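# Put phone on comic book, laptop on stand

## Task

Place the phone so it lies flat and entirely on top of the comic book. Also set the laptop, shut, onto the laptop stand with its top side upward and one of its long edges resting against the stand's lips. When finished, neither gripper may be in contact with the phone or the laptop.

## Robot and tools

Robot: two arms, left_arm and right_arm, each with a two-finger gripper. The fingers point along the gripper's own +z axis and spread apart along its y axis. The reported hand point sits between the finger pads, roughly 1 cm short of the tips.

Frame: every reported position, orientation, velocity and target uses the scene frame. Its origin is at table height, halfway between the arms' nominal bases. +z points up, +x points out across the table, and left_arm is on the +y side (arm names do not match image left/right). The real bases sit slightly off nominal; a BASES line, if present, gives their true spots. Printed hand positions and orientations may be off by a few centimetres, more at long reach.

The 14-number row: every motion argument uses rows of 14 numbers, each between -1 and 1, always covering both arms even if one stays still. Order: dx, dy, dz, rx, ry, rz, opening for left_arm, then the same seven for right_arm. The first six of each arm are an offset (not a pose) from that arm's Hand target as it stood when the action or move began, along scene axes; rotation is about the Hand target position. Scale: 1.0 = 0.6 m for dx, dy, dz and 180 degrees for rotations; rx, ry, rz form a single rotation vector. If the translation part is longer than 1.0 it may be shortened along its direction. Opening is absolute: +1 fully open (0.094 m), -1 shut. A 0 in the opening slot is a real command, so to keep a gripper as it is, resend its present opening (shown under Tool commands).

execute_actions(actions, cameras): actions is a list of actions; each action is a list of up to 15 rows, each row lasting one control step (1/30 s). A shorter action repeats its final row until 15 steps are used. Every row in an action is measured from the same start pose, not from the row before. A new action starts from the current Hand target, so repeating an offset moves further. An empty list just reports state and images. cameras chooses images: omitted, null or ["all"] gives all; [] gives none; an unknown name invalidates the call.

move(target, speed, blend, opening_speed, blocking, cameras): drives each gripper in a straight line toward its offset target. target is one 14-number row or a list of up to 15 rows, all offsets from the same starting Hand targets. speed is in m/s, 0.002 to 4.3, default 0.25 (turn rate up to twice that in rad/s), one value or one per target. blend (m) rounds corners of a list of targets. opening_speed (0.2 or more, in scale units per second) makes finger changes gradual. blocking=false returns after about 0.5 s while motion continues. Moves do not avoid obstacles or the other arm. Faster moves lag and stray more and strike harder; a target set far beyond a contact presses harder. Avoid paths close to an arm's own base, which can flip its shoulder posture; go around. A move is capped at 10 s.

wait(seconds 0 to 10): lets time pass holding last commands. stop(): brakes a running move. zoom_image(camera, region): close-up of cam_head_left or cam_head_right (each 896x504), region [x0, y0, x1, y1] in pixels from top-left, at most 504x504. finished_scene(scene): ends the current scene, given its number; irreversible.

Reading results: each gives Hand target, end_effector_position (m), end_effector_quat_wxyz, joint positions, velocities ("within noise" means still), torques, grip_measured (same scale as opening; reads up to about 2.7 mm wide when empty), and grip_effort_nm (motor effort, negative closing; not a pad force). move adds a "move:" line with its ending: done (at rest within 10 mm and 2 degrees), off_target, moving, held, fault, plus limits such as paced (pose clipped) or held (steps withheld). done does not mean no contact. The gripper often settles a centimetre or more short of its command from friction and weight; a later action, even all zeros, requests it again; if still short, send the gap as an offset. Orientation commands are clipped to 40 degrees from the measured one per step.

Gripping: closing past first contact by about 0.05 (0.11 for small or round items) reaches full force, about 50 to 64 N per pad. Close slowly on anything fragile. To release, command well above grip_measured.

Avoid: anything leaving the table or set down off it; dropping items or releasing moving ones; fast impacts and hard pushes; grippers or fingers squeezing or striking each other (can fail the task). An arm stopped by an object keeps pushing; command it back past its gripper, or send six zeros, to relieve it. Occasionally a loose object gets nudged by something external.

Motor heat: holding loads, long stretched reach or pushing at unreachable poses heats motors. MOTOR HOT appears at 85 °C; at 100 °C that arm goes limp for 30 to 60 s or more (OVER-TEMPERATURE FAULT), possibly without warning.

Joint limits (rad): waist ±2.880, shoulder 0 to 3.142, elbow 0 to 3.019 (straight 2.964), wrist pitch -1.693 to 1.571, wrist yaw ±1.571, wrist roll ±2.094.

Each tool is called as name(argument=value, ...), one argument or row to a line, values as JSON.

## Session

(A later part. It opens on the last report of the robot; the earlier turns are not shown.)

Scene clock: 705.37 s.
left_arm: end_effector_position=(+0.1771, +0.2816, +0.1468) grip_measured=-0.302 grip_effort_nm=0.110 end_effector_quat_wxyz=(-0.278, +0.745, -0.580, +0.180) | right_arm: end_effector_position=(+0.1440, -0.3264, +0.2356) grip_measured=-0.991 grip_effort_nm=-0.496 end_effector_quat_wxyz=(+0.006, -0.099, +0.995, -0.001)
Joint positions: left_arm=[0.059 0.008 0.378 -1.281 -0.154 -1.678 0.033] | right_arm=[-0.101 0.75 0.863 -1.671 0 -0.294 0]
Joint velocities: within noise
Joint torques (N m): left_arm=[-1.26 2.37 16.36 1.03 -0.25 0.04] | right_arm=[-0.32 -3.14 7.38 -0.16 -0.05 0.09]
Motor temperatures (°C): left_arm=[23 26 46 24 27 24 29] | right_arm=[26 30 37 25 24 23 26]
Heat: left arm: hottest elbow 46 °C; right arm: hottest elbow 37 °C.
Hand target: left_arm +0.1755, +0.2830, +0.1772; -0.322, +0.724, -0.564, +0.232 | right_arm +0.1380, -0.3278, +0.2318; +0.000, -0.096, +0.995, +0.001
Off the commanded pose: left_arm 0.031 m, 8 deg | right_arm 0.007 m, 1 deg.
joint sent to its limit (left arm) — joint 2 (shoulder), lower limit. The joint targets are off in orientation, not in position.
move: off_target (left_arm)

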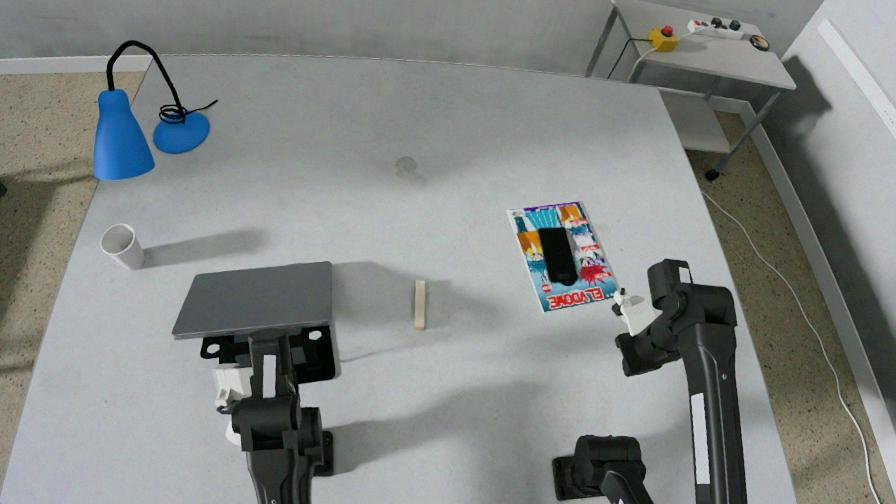

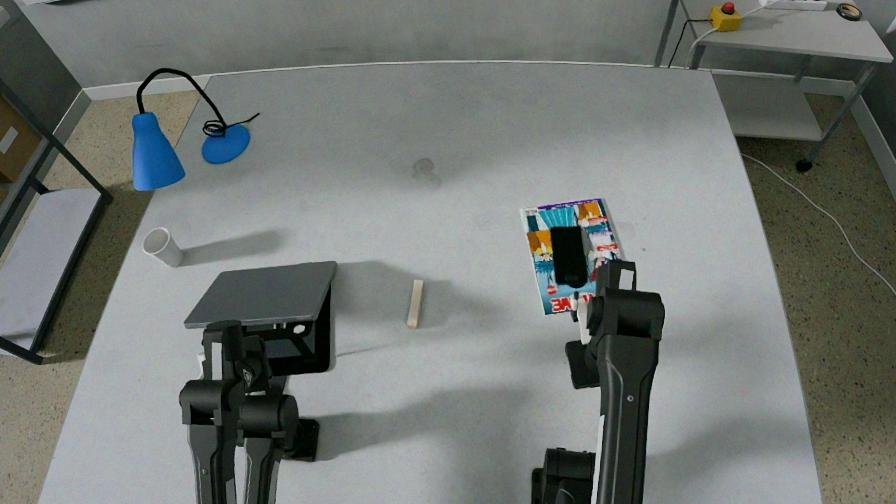

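move(
  target=[
    [-0.03,0.0,0.25,0,-0.1,0,-0.3,0,0,0.0,0,0,0,-1],
  ],
  speed=0.25,
)

zoom_image(
  camera="cam_head_right",
  region=[260, 250, 350, 350],
)

zoom_image(
  camera="cam_head_left",
  region=[165, 255, 265, 365],
)

zoom_image(
  camera="cam_head_left",
  region=[260, 250, 350, 350],
)

Scene clock: 711.50 s.
left_arm: end_effector_position=(+0.1663, +0.2852, +0.2962) grip_measured=-0.302 grip_effort_nm=0.115 end_effector_quat_wxyz=(-0.370, +0.719, -0.522, +0.271) | right_arm: end_effector_position=(+0.1440, -0.3264, +0.2356) grip_measured=-0.991 grip_effort_nm=-0.481 end_effector_quat_wxyz=(+0.006, -0.099, +0.995, -0.001)
Joint positions: left_arm=[0.031 0.008 0.68 -1.305 -0.204 -1.723 0.033] | right_arm=[-0.101 0.75 0.863 -1.671 0 -0.294 0]
Joint velocities: within noise
Joint torques (N m): left_arm=[-1.67 4.07 15.38 1.77 -0.28 -0.01] | right_arm=[-0.38 -3.08 7.41 -0.14 -0.05 0.09]
Motor temperatures (°C): left_arm=[23 26 46 24 27 24 29] | right_arm=[26 30 37 25 24 23 26]
Heat: left arm: hottest elbow 46 °C; right arm: hottest elbow 37 °C.
Hand target: left_arm +0.1574, +0.2830, +0.3273; -0.406, +0.679, -0.506, +0.343 | right_arm +0.1380, -0.3278, +0.2318; +0.000, -0.096, +0.995, +0.001
Off the commanded pose: left_arm 0.032 m, 10 deg | right_arm 0.007 m, 1 deg.
joint sent to its limit (left arm) — joint 2 (shoulder), lower limit. The joint targets are off in orientation, not in position.
move: off_target (left_arm)

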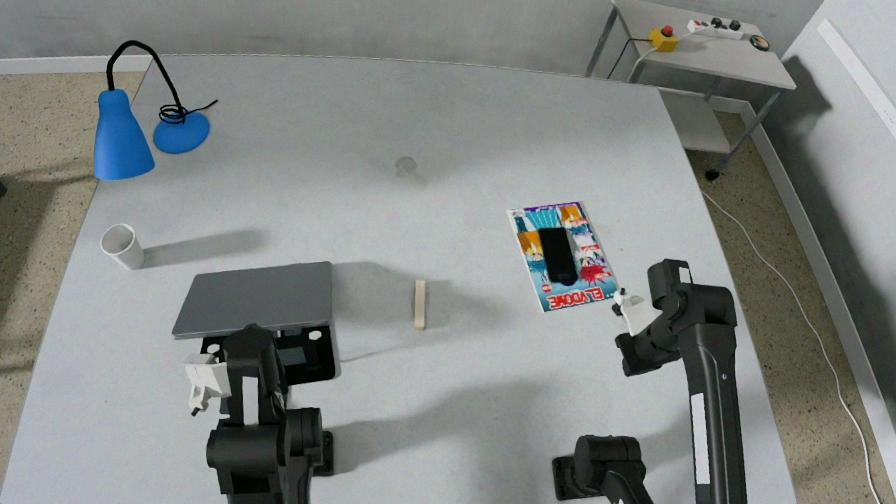

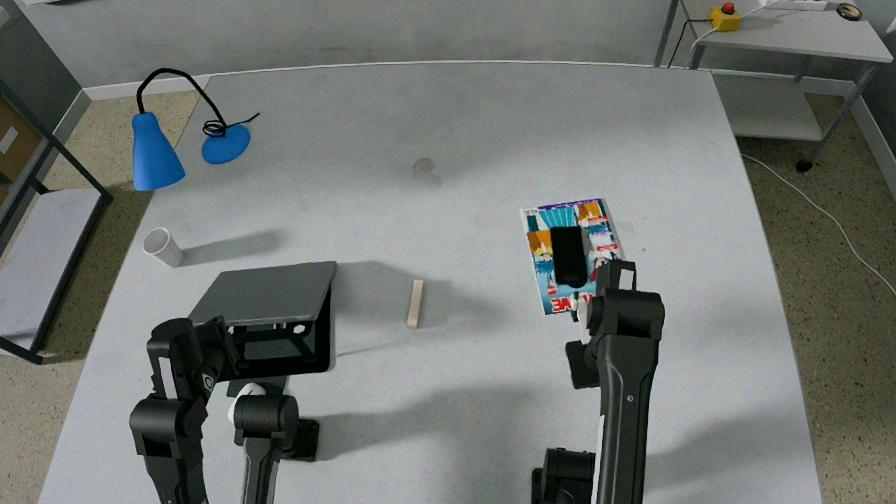

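Scaled by 5.040.

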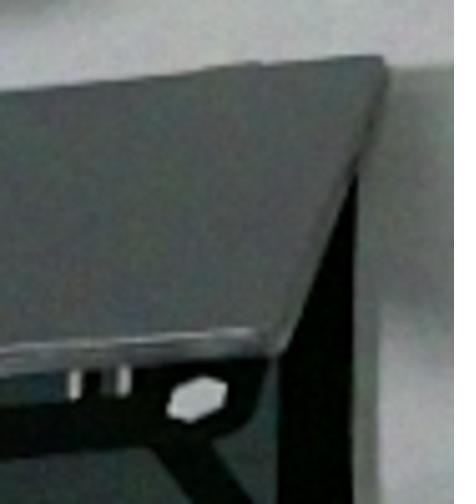

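Scaled by 4.582.

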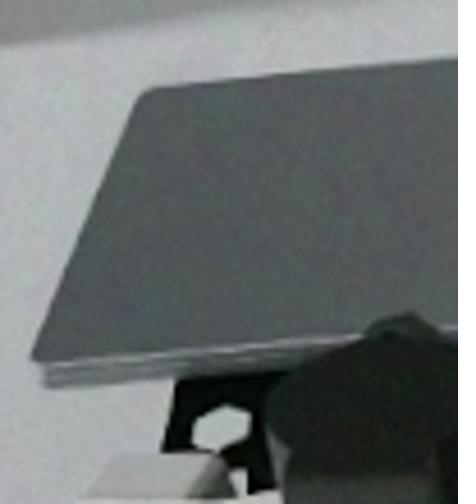

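Scaled by 5.040.

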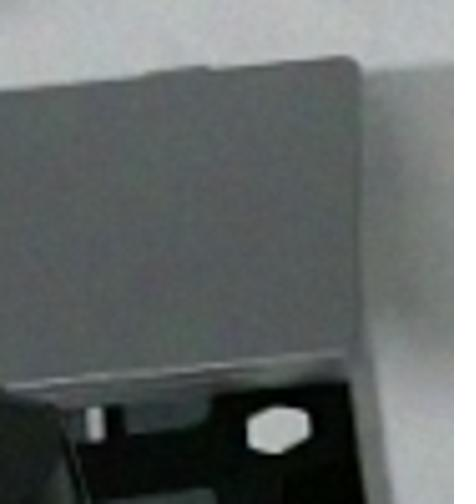

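move(
  target=[
    [0.0,0.0,-0.25,0,0.1,0,-0.3,0,0,0.0,0,0,0,-1],
    [0.03,0,-0.25,0,0.1,0,-0.3,0,0,0.0,0,0,0,-1],
    [0.06,0,-0.23,0,0.1,0,-0.3,0,0,0.0,0,0,0,-1],
    [0.19,0,-0.29,0,0.13,0,-0.3,0,0,0.0,0,0,0,-1],
    [0.19,0,-0.29,0,0.13,0,-1,0,0,0.0,0,0,0,-1],
  ],
  speed=0.15,
  opening_speed=0.4,
)

move(
  target=[0.08,0.02,0.5,0,0,-0.005,-1,0,0,0.0,0,0,0,-1],
  speed=0.15,
)

zoom_image(
  camera="cam_head_right",
  region=[170, 220, 370, 370],
)

zoom_image(
  camera="cam_head_left",
  region=[160, 220, 360, 370],
)

Scene clock: 727.27 s.
left_arm: end_effector_position=(+0.2685, +0.2788, +0.1541) grip_measured=-0.978 grip_effort_nm=-0.911 end_effector_quat_wxyz=(-0.290, +0.733, -0.582, +0.200) | right_arm: end_effector_position=(+0.1440, -0.3264, +0.2356) grip_measured=-0.991 grip_effort_nm=-0.491 end_effector_quat_wxyz=(+0.006, -0.099, +0.995, -0.001)
Joint positions: left_arm=[-0.003 0.402 0.399 -0.866 -0.178 -1.709 0.001] | right_arm=[-0.101 0.75 0.863 -1.671 0 -0.294 0]
Joint velocities: within noise
Joint torques (N m): left_arm=[0.56 0.09 11.34 2.1 -0.22 0.15] | right_arm=[-0.38 -3.08 7.41 -0.14 -0.04 0.09]
Motor temperatures (°C): left_arm=[23 26 46 24 27 24 29] | right_arm=[26 30 37 25 24 23 26]
Heat: left arm: hottest elbow 46 °C; right arm: hottest elbow 37 °C.
Hand target: left_arm +0.2714, +0.2829, +0.1532; -0.295, +0.734, -0.578, +0.198 | right_arm +0.1380, -0.3278, +0.2318; +0.000, -0.096, +0.995, +0.001
Off the commanded pose: left_arm 0.005 m, 1 deg | right_arm 0.007 m, 1 deg.
move: done

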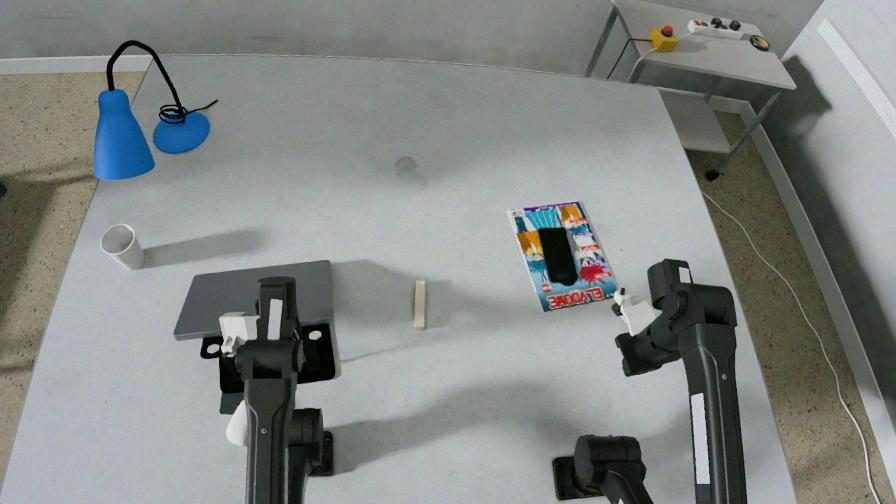

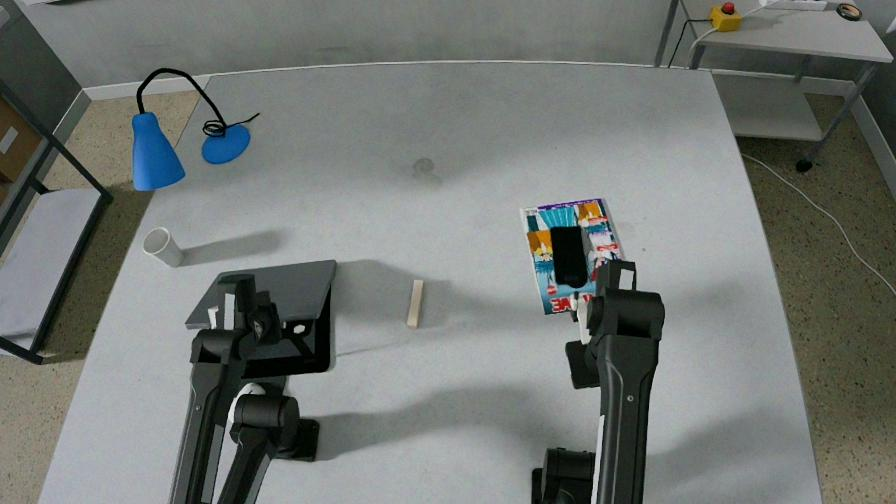

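Scene clock: 730.00 s.
left_arm: end_effector_position=(+0.3176, +0.2907, +0.4210) grip_measured=-0.981 grip_effort_nm=-0.994 end_effector_quat_wxyz=(-0.276, +0.734, -0.593, +0.184) | right_arm: end_effector_position=(+0.1440, -0.3264, +0.2356) grip_measured=-0.991 grip_effort_nm=-0.491 end_effector_quat_wxyz=(+0.006, -0.099, +0.995, -0.001)
Joint positions: left_arm=[0.06 0.77 1.233 -1.368 -0.133 -1.648 0.001] | right_arm=[-0.101 0.75 0.863 -1.671 0 -0.294 0]
Joint velocities: within noise
Joint torques (N m): left_arm=[-0.56 -2.37 17.35 1.05 -0.05 0.11] | right_arm=[-0.38 -3.02 7.41 -0.16 -0.05 0.09]
Motor temperatures (°C): left_arm=[23 26 46 24 27 24 29] | right_arm=[26 30 37 25 24 23 26]
Heat: left arm: hottest elbow 46 °C; right arm: hottest elbow 37 °C.
Hand target: left_arm +0.3195, +0.2950, +0.4532; -0.294, +0.730, -0.584, +0.200 | right_arm +0.1380, -0.3278, +0.2318; +0.000, -0.096, +0.995, +0.001
Off the commanded pose: left_arm 0.032 m, 3 deg | right_arm 0.007 m, 1 deg.
move: off_target (left_arm)

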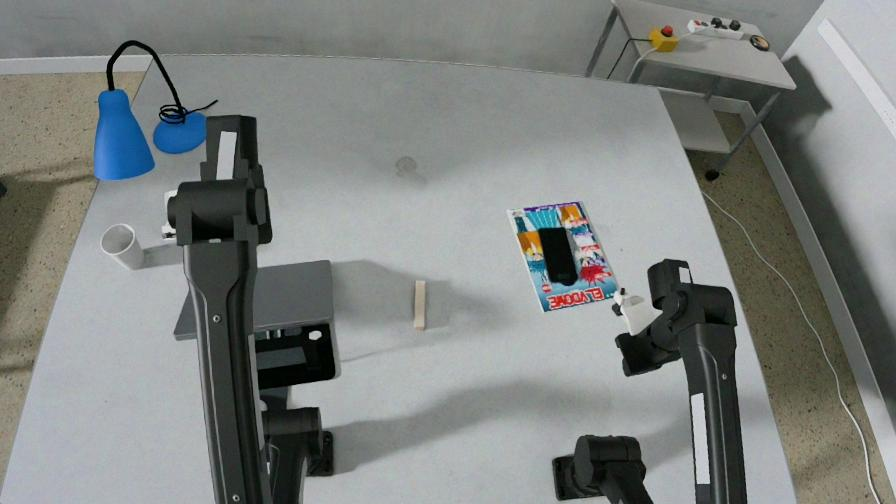

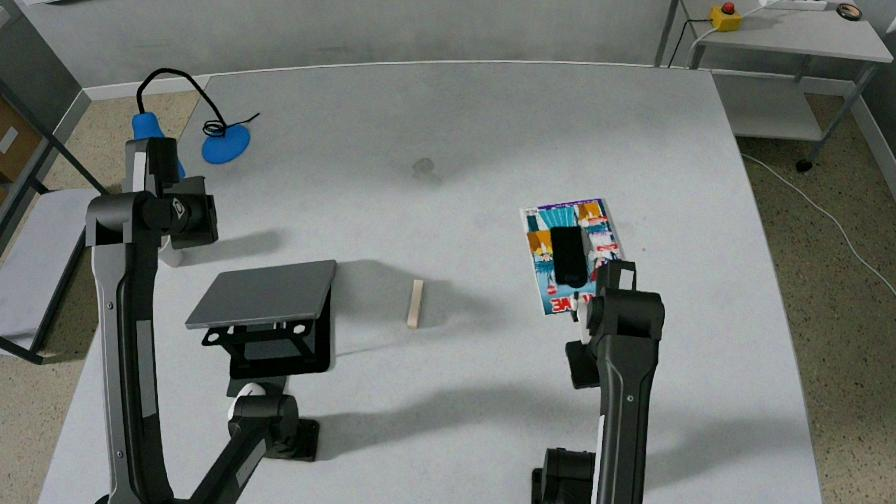

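Scaled by 2.520.

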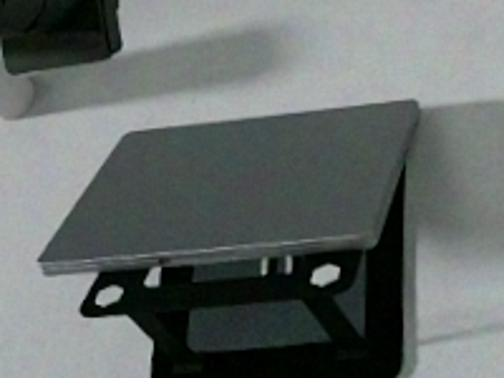

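Scaled by 2.520.

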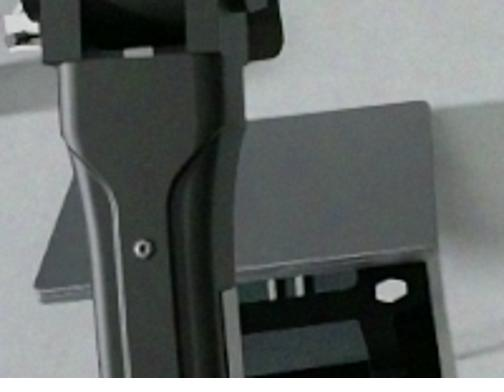

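move(
  target=[
    [-0.266,-0.02,-0.15,0,-0.1,0.005,-0.25,0,0,0.0,0,0,0,-1],
    [-0.241,-0.02,-0.505,0,-0.03,0.005,-0.25,0,0,0.0,0,0,0,-1],
    [-0.06,-0.02,-0.53,0,0.0,0.005,-0.25,0,0,0.0,0,0,0,-1],
    [-0.06,-0.02,-0.53,0,0,0.005,-1,0,0,0.0,0,0,0,-1],
  ],
  speed=0.2,
  opening_speed=0.4,
)

zoom_image(
  camera="cam_head_right",
  region=[170, 220, 370, 370],
)

Scene clock: 741.03 s.
left_arm: end_effector_position=(+0.2746, +0.2830, +0.1235) grip_measured=-0.767 grip_effort_nm=-0.979 end_effector_quat_wxyz=(-0.287, +0.743, -0.574, +0.191) | right_arm: end_effector_position=(+0.1440, -0.3264, +0.2356) grip_measured=-0.991 grip_effort_nm=-0.486 end_effector_quat_wxyz=(+0.006, -0.099, +0.995, -0.001)
Joint positions: left_arm=[0.01 0.461 0.335 -0.761 -0.183 -1.722 0.011] | right_arm=[-0.101 0.75 0.863 -1.671 0 -0.294 0]
Joint velocities: within noise
Joint torques (N m): left_arm=[-1.14 0.85 13.93 1.96 -0.19 0.23] | right_arm=[-0.38 -3.02 7.39 -0.14 -0.05 0.09]
Motor temperatures (°C): left_arm=[23 26 45 24 27 24 29] | right_arm=[26 30 37 25 24 23 26]
Heat: left arm: hottest elbow 45 °C; right arm: hottest elbow 37 °C.
Hand target: left_arm +0.2834, +0.2829, +0.1352; -0.295, +0.735, -0.578, +0.198 | right_arm +0.1380, -0.3278, +0.2318; +0.000, -0.096, +0.995, +0.001
Off the commanded pose: left_arm 0.015 m, 2 deg | right_arm 0.007 m, 1 deg.
move: off_target (left_arm); target 4's new opening was sent with left_arm's hand 0.012 m and 0 deg from that target

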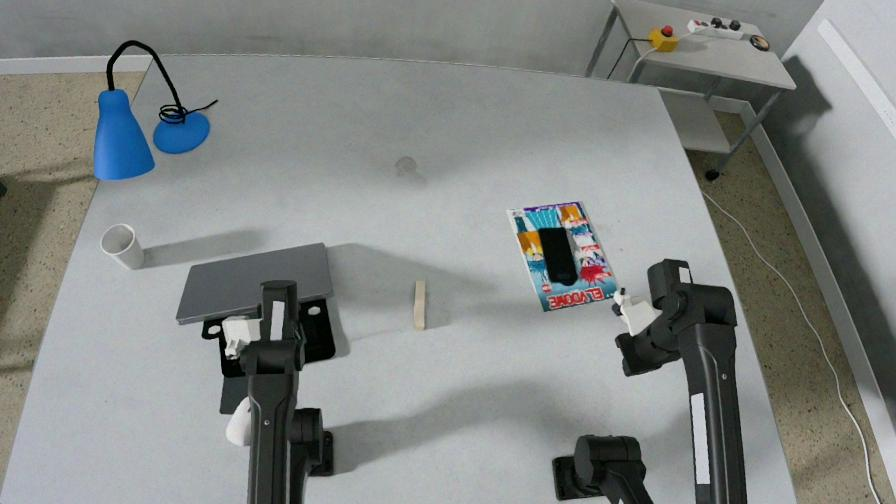

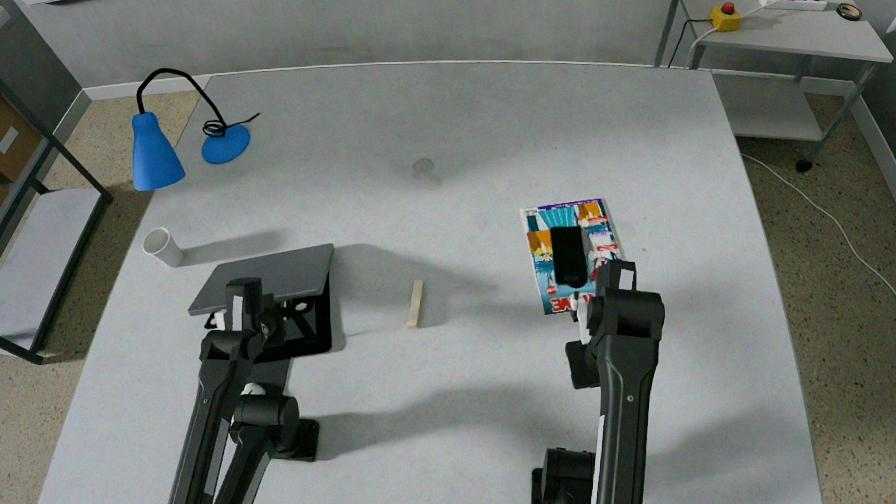

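Scaled by 2.520.

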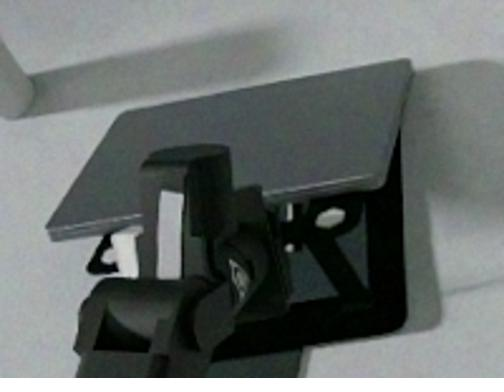

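move(
  target=[
    [0,0,0.08,0,0,0,-1,0,0,0.0,0,0,0,-1],
    [0.0,0,0.08,0,0,0,-0.35,0,0,0.0,0,0,0,-1],
    [0.06,0,0.03,0,0.0,0,-0.35,0,0,0.0,0,0,0,-1],
    [0.06,0,0.03,0,0,0,-1,0,0,0.0,0,0,0,-1],
  ],
  speed=[0.1,0.1,0.25,0.1],
  opening_speed=0.6,
)

zoom_image(
  camera="cam_head_right",
  region=[170, 220, 370, 370],
)

zoom_image(
  camera="cam_head_left",
  region=[160, 220, 360, 370],
)

Scene clock: 749.60 s.
left_arm: end_effector_position=(+0.2965, +0.2836, +0.1221) grip_measured=-0.745 grip_effort_nm=-0.989 end_effector_quat_wxyz=(-0.272, +0.755, -0.569, +0.178) | right_arm: end_effector_position=(+0.1440, -0.3264, +0.2356) grip_measured=-0.991 grip_effort_nm=-0.491 end_effector_quat_wxyz=(+0.006, -0.099, +0.995, -0.001)
Joint positions: left_arm=[0.004 0.609 0.383 -0.706 -0.191 -1.754 0.012] | right_arm=[-0.101 0.75 0.863 -1.671 0 -0.294 0]
Joint velocities: within noise
Joint torques (N m): left_arm=[-2.32 -0.62 16.79 1.92 -0.13 0.5] | right_arm=[-0.32 -3.02 7.38 -0.16 -0.05 0.09]
Motor temperatures (°C): left_arm=[23 26 46 24 27 24 29] | right_arm=[26 30 37 25 24 23 26]
Heat: left arm: hottest elbow 46 °C; right arm: hottest elbow 37 °C.
Hand target: left_arm +0.3194, +0.2830, +0.1533; -0.295, +0.735, -0.578, +0.198 | right_arm +0.1380, -0.3278, +0.2318; +0.000, -0.096, +0.995, +0.001
Off the commanded pose: left_arm 0.039 m, 4 deg | right_arm 0.007 m, 1 deg.
move: off_target (left_arm); target 2's new opening was sent with left_arm's hand 0.052 m and 3 deg from that target; target 4's new opening was sent with left_arm's hand 0.040 m and 4 deg from that target

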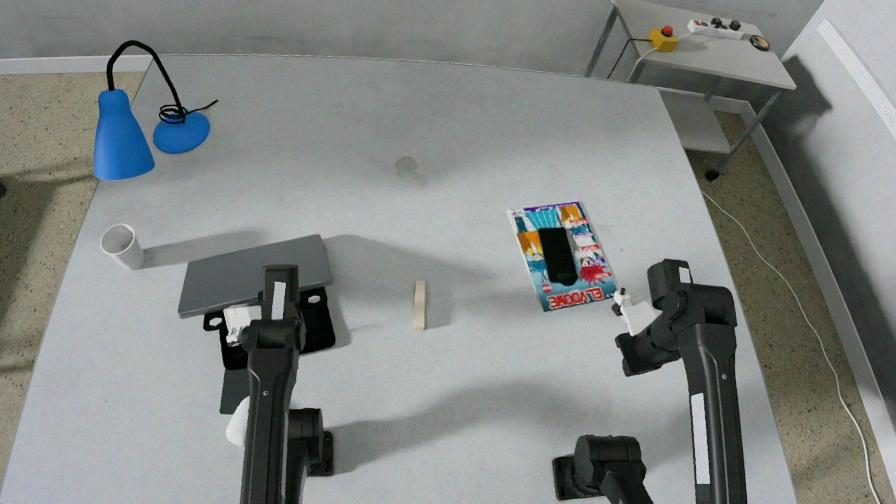

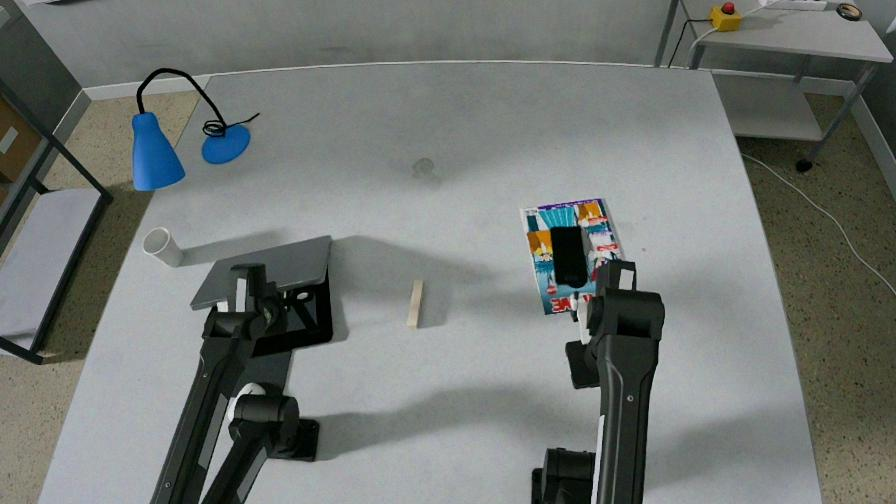

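Scaled by 2.520.

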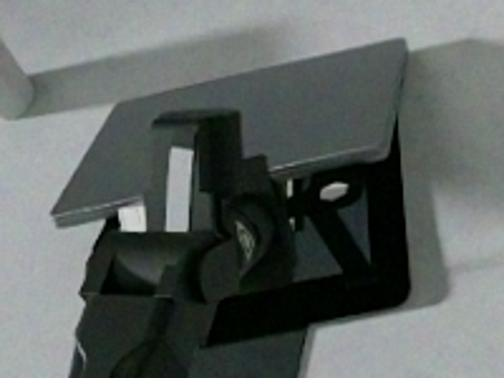

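Scaled by 2.520.

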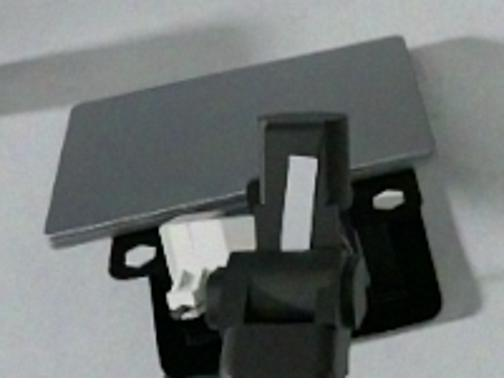

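move(
  target=[
    [0,0,-0.03,0,0,0,-0.1,0,0,0,0,0,0,-1],
    [-0.14,0,0.03,0,-0.05,0,-0.1,0,0,0.0,0,0,0,-1],
  ],
  speed=0.15,
  opening_speed=0.8,
)

zoom_image(
  camera="cam_head_right",
  region=[170, 220, 370, 370],
)

zoom_image(
  camera="cam_head_left",
  region=[160, 220, 360, 370],
)

Scene clock: 757.30 s.
left_arm: end_effector_position=(+0.2374, +0.2804, +0.1672) grip_measured=-0.102 grip_effort_nm=0.134 end_effector_quat_wxyz=(-0.335, +0.717, -0.556, +0.255) | right_arm: end_effector_position=(+0.1440, -0.3264, +0.2356) grip_measured=-0.991 grip_effort_nm=-0.491 end_effector_quat_wxyz=(+0.006, -0.099, +0.995, -0.001)
Joint positions: left_arm=[0.024 0.105 0.339 -0.946 -0.159 -1.696 0.042] | right_arm=[-0.101 0.75 0.863 -1.671 0 -0.294 0]
Joint velocities: within noise
Joint torques (N m): left_arm=[0.21 1.38 12.19 1.17 0.03 0.15] | right_arm=[-0.32 -3.08 7.39 -0.14 -0.05 0.09]
Motor temperatures (°C): left_arm=[23 26 47 24 27 24 29] | right_arm=[26 30 37 25 24 23 26]
Heat: left arm: hottest elbow 47 °C; right arm: hottest elbow 37 °C.
Hand target: left_arm +0.2354, +0.2830, +0.1713; -0.340, +0.717, -0.553, +0.255 | right_arm +0.1380, -0.3278, +0.2318; +0.000, -0.096, +0.995, +0.001
Off the commanded pose: left_arm 0.005 m, 1 deg | right_arm 0.007 m, 1 deg.
move: done

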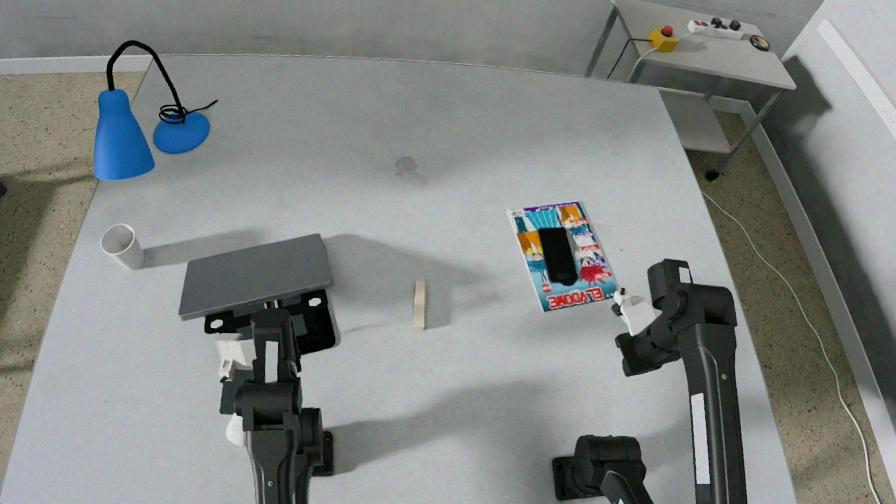

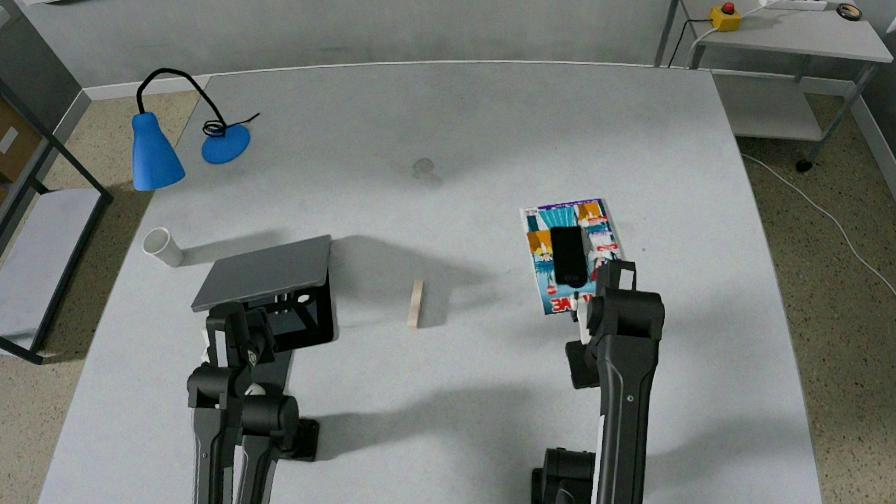

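Scaled by 2.520.

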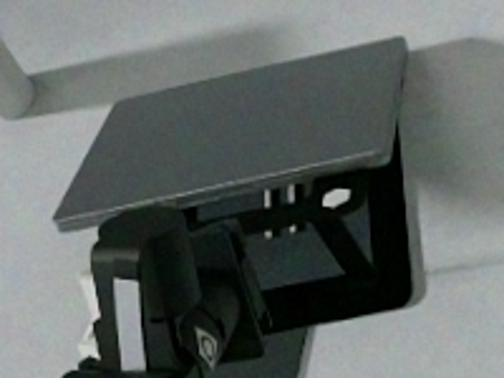

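Scaled by 2.520.

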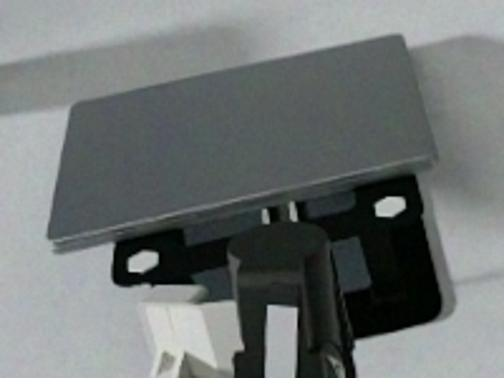

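move(
  target=[
    [-0.02,0,0.02,0,-0.05,0,-0.1,0,0,0,0,0,0,-1],
    [0.12,0,-0.062,0,-0.05,0.0,-0.1,0,0,0.0,0,0,0,-1],
    [0.12,0,-0.062,0,-0.05,0.0,-1,0,0,0.0,0,0,0,-1],
  ],
  speed=0.12,
  opening_speed=0.5,
)

zoom_image(
  camera="cam_head_right",
  region=[170, 220, 370, 370],
)

zoom_image(
  camera="cam_head_left",
  region=[160, 220, 360, 370],
)

Scene clock: 766.80 s.
left_arm: end_effector_position=(+0.3026, +0.2828, +0.1262) grip_measured=-0.943 grip_effort_nm=-0.955 end_effector_quat_wxyz=(-0.376, +0.698, -0.530, +0.301) | right_arm: end_effector_position=(+0.1440, -0.3264, +0.2356) grip_measured=-0.991 grip_effort_nm=-0.486 end_effector_quat_wxyz=(+0.006, -0.099, +0.995, -0.001)
Joint positions: left_arm=[0.012 0.375 0.181 -0.381 -0.172 -1.708 0.003] | right_arm=[-0.101 0.75 0.863 -1.671 0 -0.294 0]
Joint velocities: within noise
Joint torques (N m): left_arm=[-1.26 1.03 12.67 2.41 -0.08 0.03] | right_arm=[-0.32 -3.02 7.39 -0.13 -0.05 0.09]
Motor temperatures (°C): left_arm=[23 26 45 24 27 24 29] | right_arm=[26 30 37 25 24 23 26]
Heat: left arm: hottest elbow 45 °C; right arm: hottest elbow 37 °C.
Hand target: left_arm +0.3074, +0.2829, +0.1341; -0.382, +0.695, -0.525, +0.310 | right_arm +0.1380, -0.3278, +0.2318; +0.000, -0.096, +0.995, +0.001
Off the commanded pose: left_arm 0.009 m, 1 deg | right_arm 0.007 m, 1 deg.
move: done

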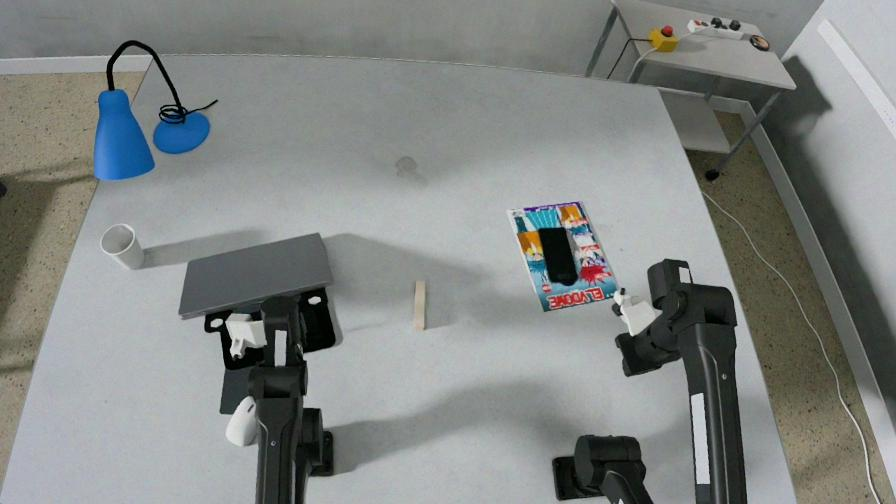

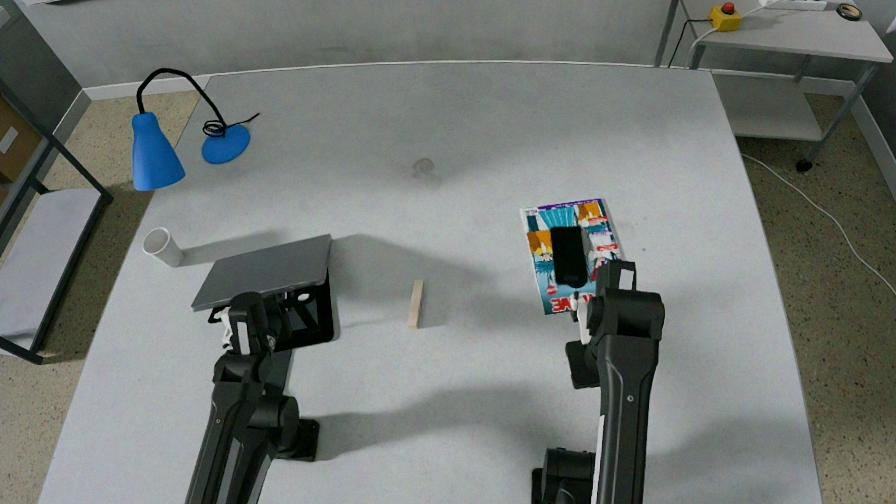

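Scaled by 2.520.

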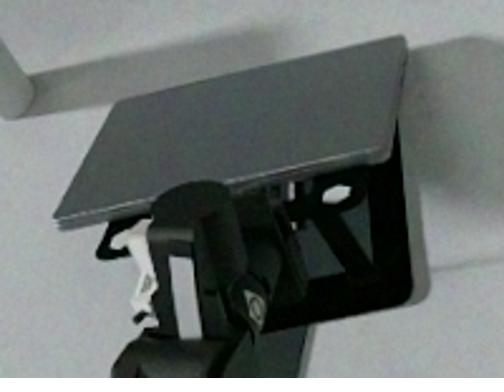

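Scaled by 2.520.

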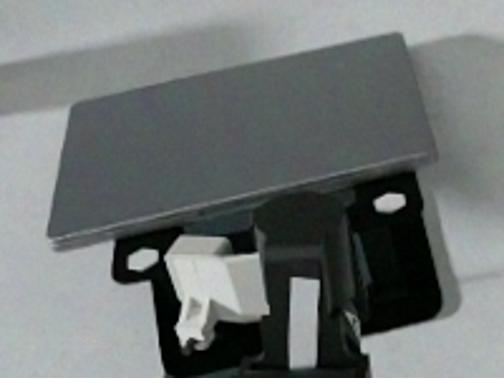

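move(
  target=[
    [0,0,0,0,0,0,-0.5,0,0,0,0,0,0,-1],
    [-0.12,0,0.065,0,0.0,0,-0.5,0,0,0,0,0,0,-1],
    [-0.12,0,0.1,0,0.0,0,-0.05,0,0,0,0,0,0,-1],
    [0.005,0,0.038,0,0.0,0.0,-0.05,0,0,0.0,0,0,0,-1],
    [0.005,0,0.038,0,0.0,0.0,-1,0,0,0.0,0,0,0,-1],
  ],
  speed=0.12,
  opening_speed=0.6,
)

zoom_image(
  camera="cam_head_right",
  region=[170, 220, 370, 370],
)

zoom_image(
  camera="cam_head_left",
  region=[160, 220, 360, 370],
)

Scene clock: 777.77 s.
left_arm: end_effector_position=(+0.2999, +0.2835, +0.1369) grip_measured=-0.923 grip_effort_nm=-0.969 end_effector_quat_wxyz=(-0.367, +0.705, -0.533, +0.291) | right_arm: end_effector_position=(+0.1440, -0.3264, +0.2356) grip_measured=-0.991 grip_effort_nm=-0.491 end_effector_quat_wxyz=(+0.006, -0.099, +0.995, -0.001)
Joint positions: left_arm=[0.014 0.367 0.225 -0.466 -0.173 -1.712 0.004] | right_arm=[-0.101 0.75 0.863 -1.671 0 -0.294 0]
Joint velocities: within noise
Joint torques (N m): left_arm=[-1.08 0.38 13.87 2.71 -0.2 0.09] | right_arm=[-0.38 -3.08 7.38 -0.16 -0.05 0.09]
Motor temperatures (°C): left_arm=[23 26 45 24 27 24 29] | right_arm=[26 30 37 25 24 23 26]
Heat: left arm: hottest elbow 45 °C; right arm: hottest elbow 37 °C.
Hand target: left_arm +0.3104, +0.2829, +0.1569; -0.382, +0.694, -0.525, +0.310 | right_arm +0.1380, -0.3278, +0.2318; +0.000, -0.096, +0.995, +0.001
Off the commanded pose: left_arm 0.023 m, 3 deg | right_arm 0.007 m, 1 deg.
move: off_target (left_arm); target 3's new opening was sent with left_arm's hand 0.047 m and 5 deg from that target; target 5's new opening was sent with left_arm's hand 0.011 m and 2 deg from that target

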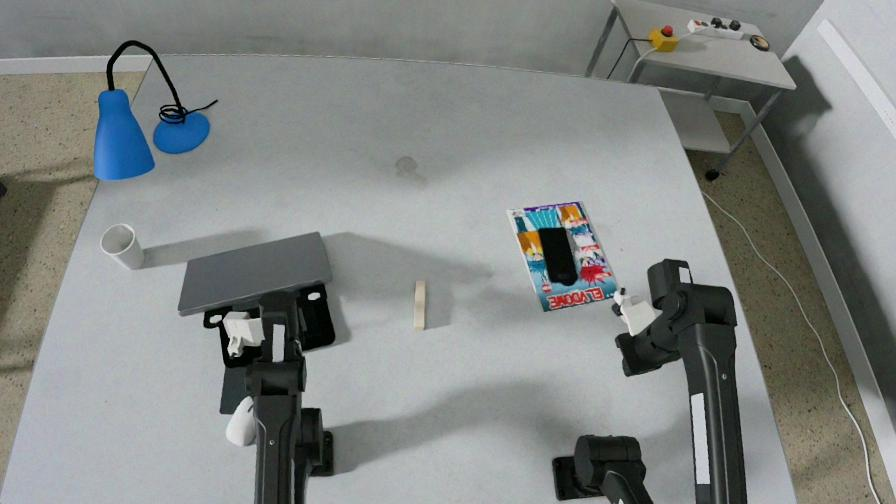

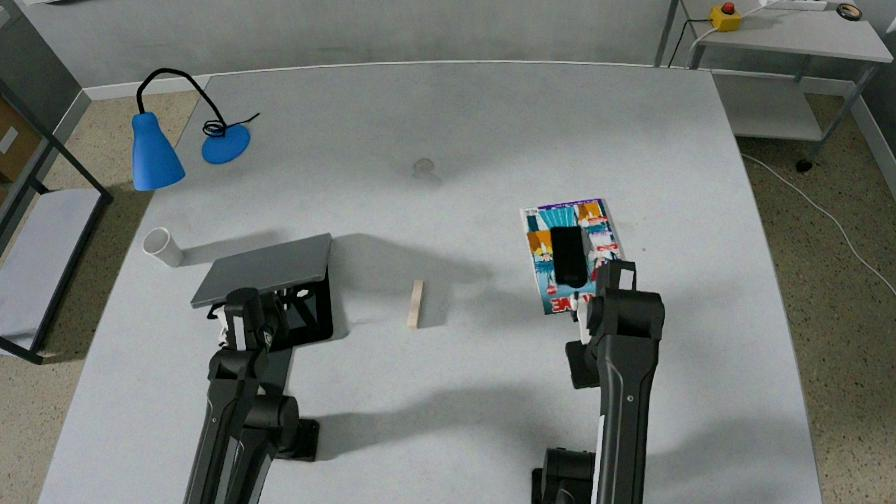

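Scaled by 2.520.

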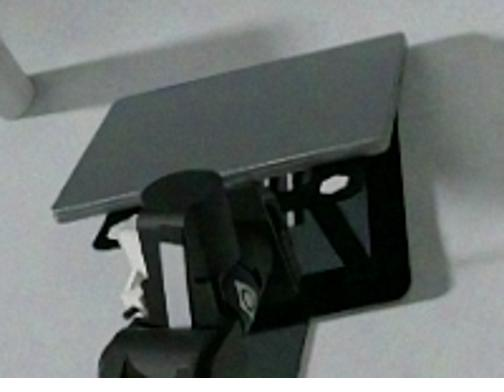

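Scaled by 2.520.

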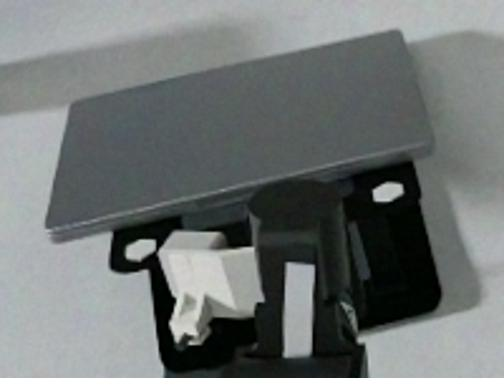

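move(
  target=[
    [0,0,-0.02,0,0,0,-0.6,0,0,0,0,0,0,-1],
    [-0.13,0,0.05,0,0.0,0,-0.6,0,0,0.0,0,0,0,-1],
  ],
  speed=0.12,
  opening_speed=0.6,
  cameras=[],
)

move(
  target=[
    [0,0,0.03,0,0,0,0,0,0,0,0,0,0,-1],
    [0.135,0,-0.01,0,0.0,0,0,0,0,0.0,0,0,0,-1],
  ],
  speed=0.12,
  opening_speed=0.9,
)

zoom_image(
  camera="cam_head_right",
  region=[170, 220, 370, 370],
)

zoom_image(
  camera="cam_head_left",
  region=[160, 220, 360, 370],
)

Scene clock: 784.43 s.
left_arm: end_effector_position=(+0.2353, +0.2822, +0.1410) grip_measured=-0.602 grip_effort_nm=0.129 end_effector_quat_wxyz=(-0.347, +0.714, -0.544, +0.272) | right_arm: end_effector_position=(+0.1440, -0.3264, +0.2356) grip_measured=-0.991 grip_effort_nm=-0.486 end_effector_quat_wxyz=(+0.006, -0.099, +0.995, -0.001)
Joint positions: left_arm=[0.046 0.009 0.247 -0.903 -0.144 -1.696 0.019] | right_arm=[-0.101 0.75 0.863 -1.671 0 -0.294 0]
Joint velocities: within noise
Joint torques (N m): left_arm=[-1.44 2.14 18.88 1.43 -0.23 0.02] | right_arm=[-0.38 -3.02 7.38 -0.17 -0.05 0.09]
Motor temperatures (°C): left_arm=[23 26 46 24 27 24 29] | right_arm=[26 30 37 25 24 23 26]
Heat: left arm: hottest elbow 46 °C; right arm: hottest elbow 37 °C.
Hand target: left_arm +0.2324, +0.2829, +0.1868; -0.382, +0.695, -0.525, +0.310 | right_arm +0.1380, -0.3278, +0.2318; +0.000, -0.096, +0.995, +0.001
Off the commanded pose: left_arm 0.046 m, 7 deg | right_arm 0.007 m, 1 deg.
joint sent to its limit (left arm) — joint 2 (shoulder), lower limit. The joint targets are off in position, not in orientation.
move: off_target (left_arm)
No camera images: "cameras" was empty.

Scene clock: 786.23 s.
left_arm: end_effector_position=(+0.2981, +0.2840, +0.1535) grip_measured=-0.002 grip_effort_nm=0.105 end_effector_quat_wxyz=(-0.365, +0.706, -0.537, +0.284) | right_arm: end_effector_position=(+0.1440, -0.3264, +0.2356) grip_measured=-0.991 grip_effort_nm=-0.486 end_effector_quat_wxyz=(+0.006, -0.099, +0.995, -0.001)
Joint positions: left_arm=[0.014 0.355 0.275 -0.54 -0.177 -1.708 0.047] | right_arm=[-0.101 0.75 0.863 -1.671 0 -0.294 0]
Joint velocities: within noise
Joint torques (N m): left_arm=[-1.61 0.79 15.36 3.21 -0.03 0.02] | right_arm=[-0.32 -2.96 7.38 -0.14 -0.05 0.09]
Motor temperatures (°C): left_arm=[23 26 46 24 27 24 29] | right_arm=[26 30 37 25 24 23 26]
Heat: left arm: hottest elbow 46 °C; right arm: hottest elbow 37 °C.
Hand target: left_arm +0.3134, +0.2829, +0.1808; -0.382, +0.695, -0.525, +0.310 | right_arm +0.1380, -0.3278, +0.2318; +0.000, -0.096, +0.995, +0.001
Off the commanded pose: left_arm 0.031 m, 4 deg | right_arm 0.007 m, 1 deg.
move: off_target (left_arm)

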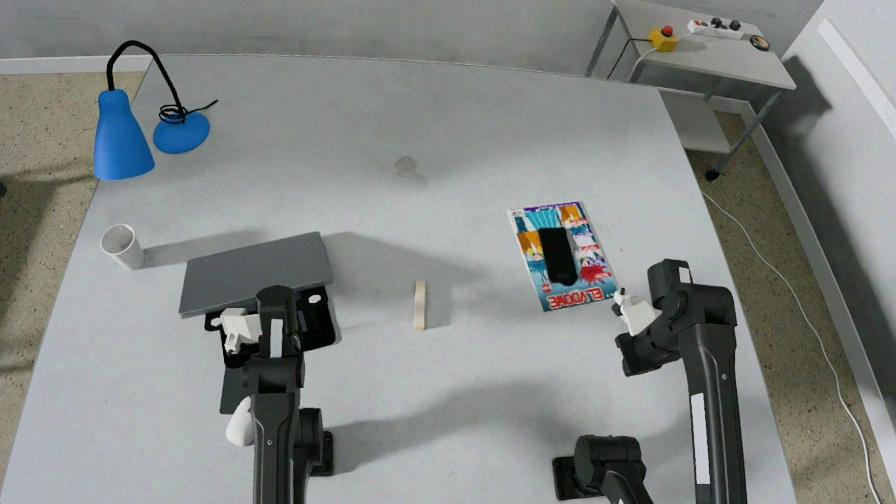

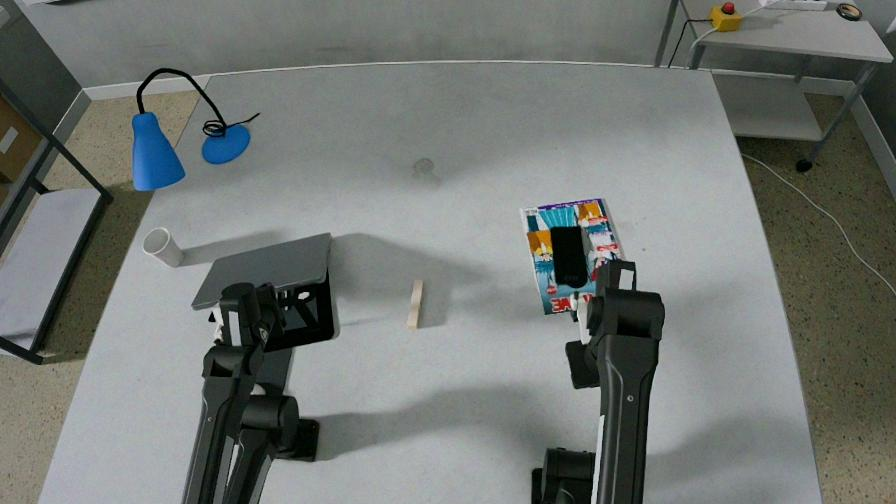

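Scaled by 2.520.

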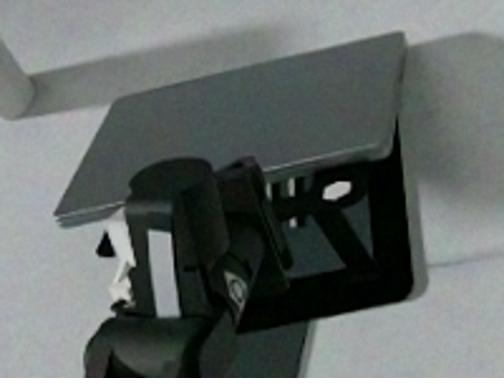

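Scaled by 2.520.

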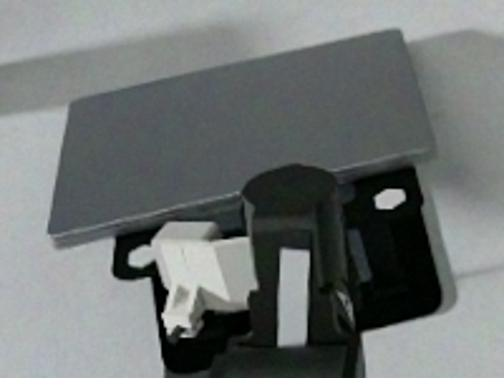

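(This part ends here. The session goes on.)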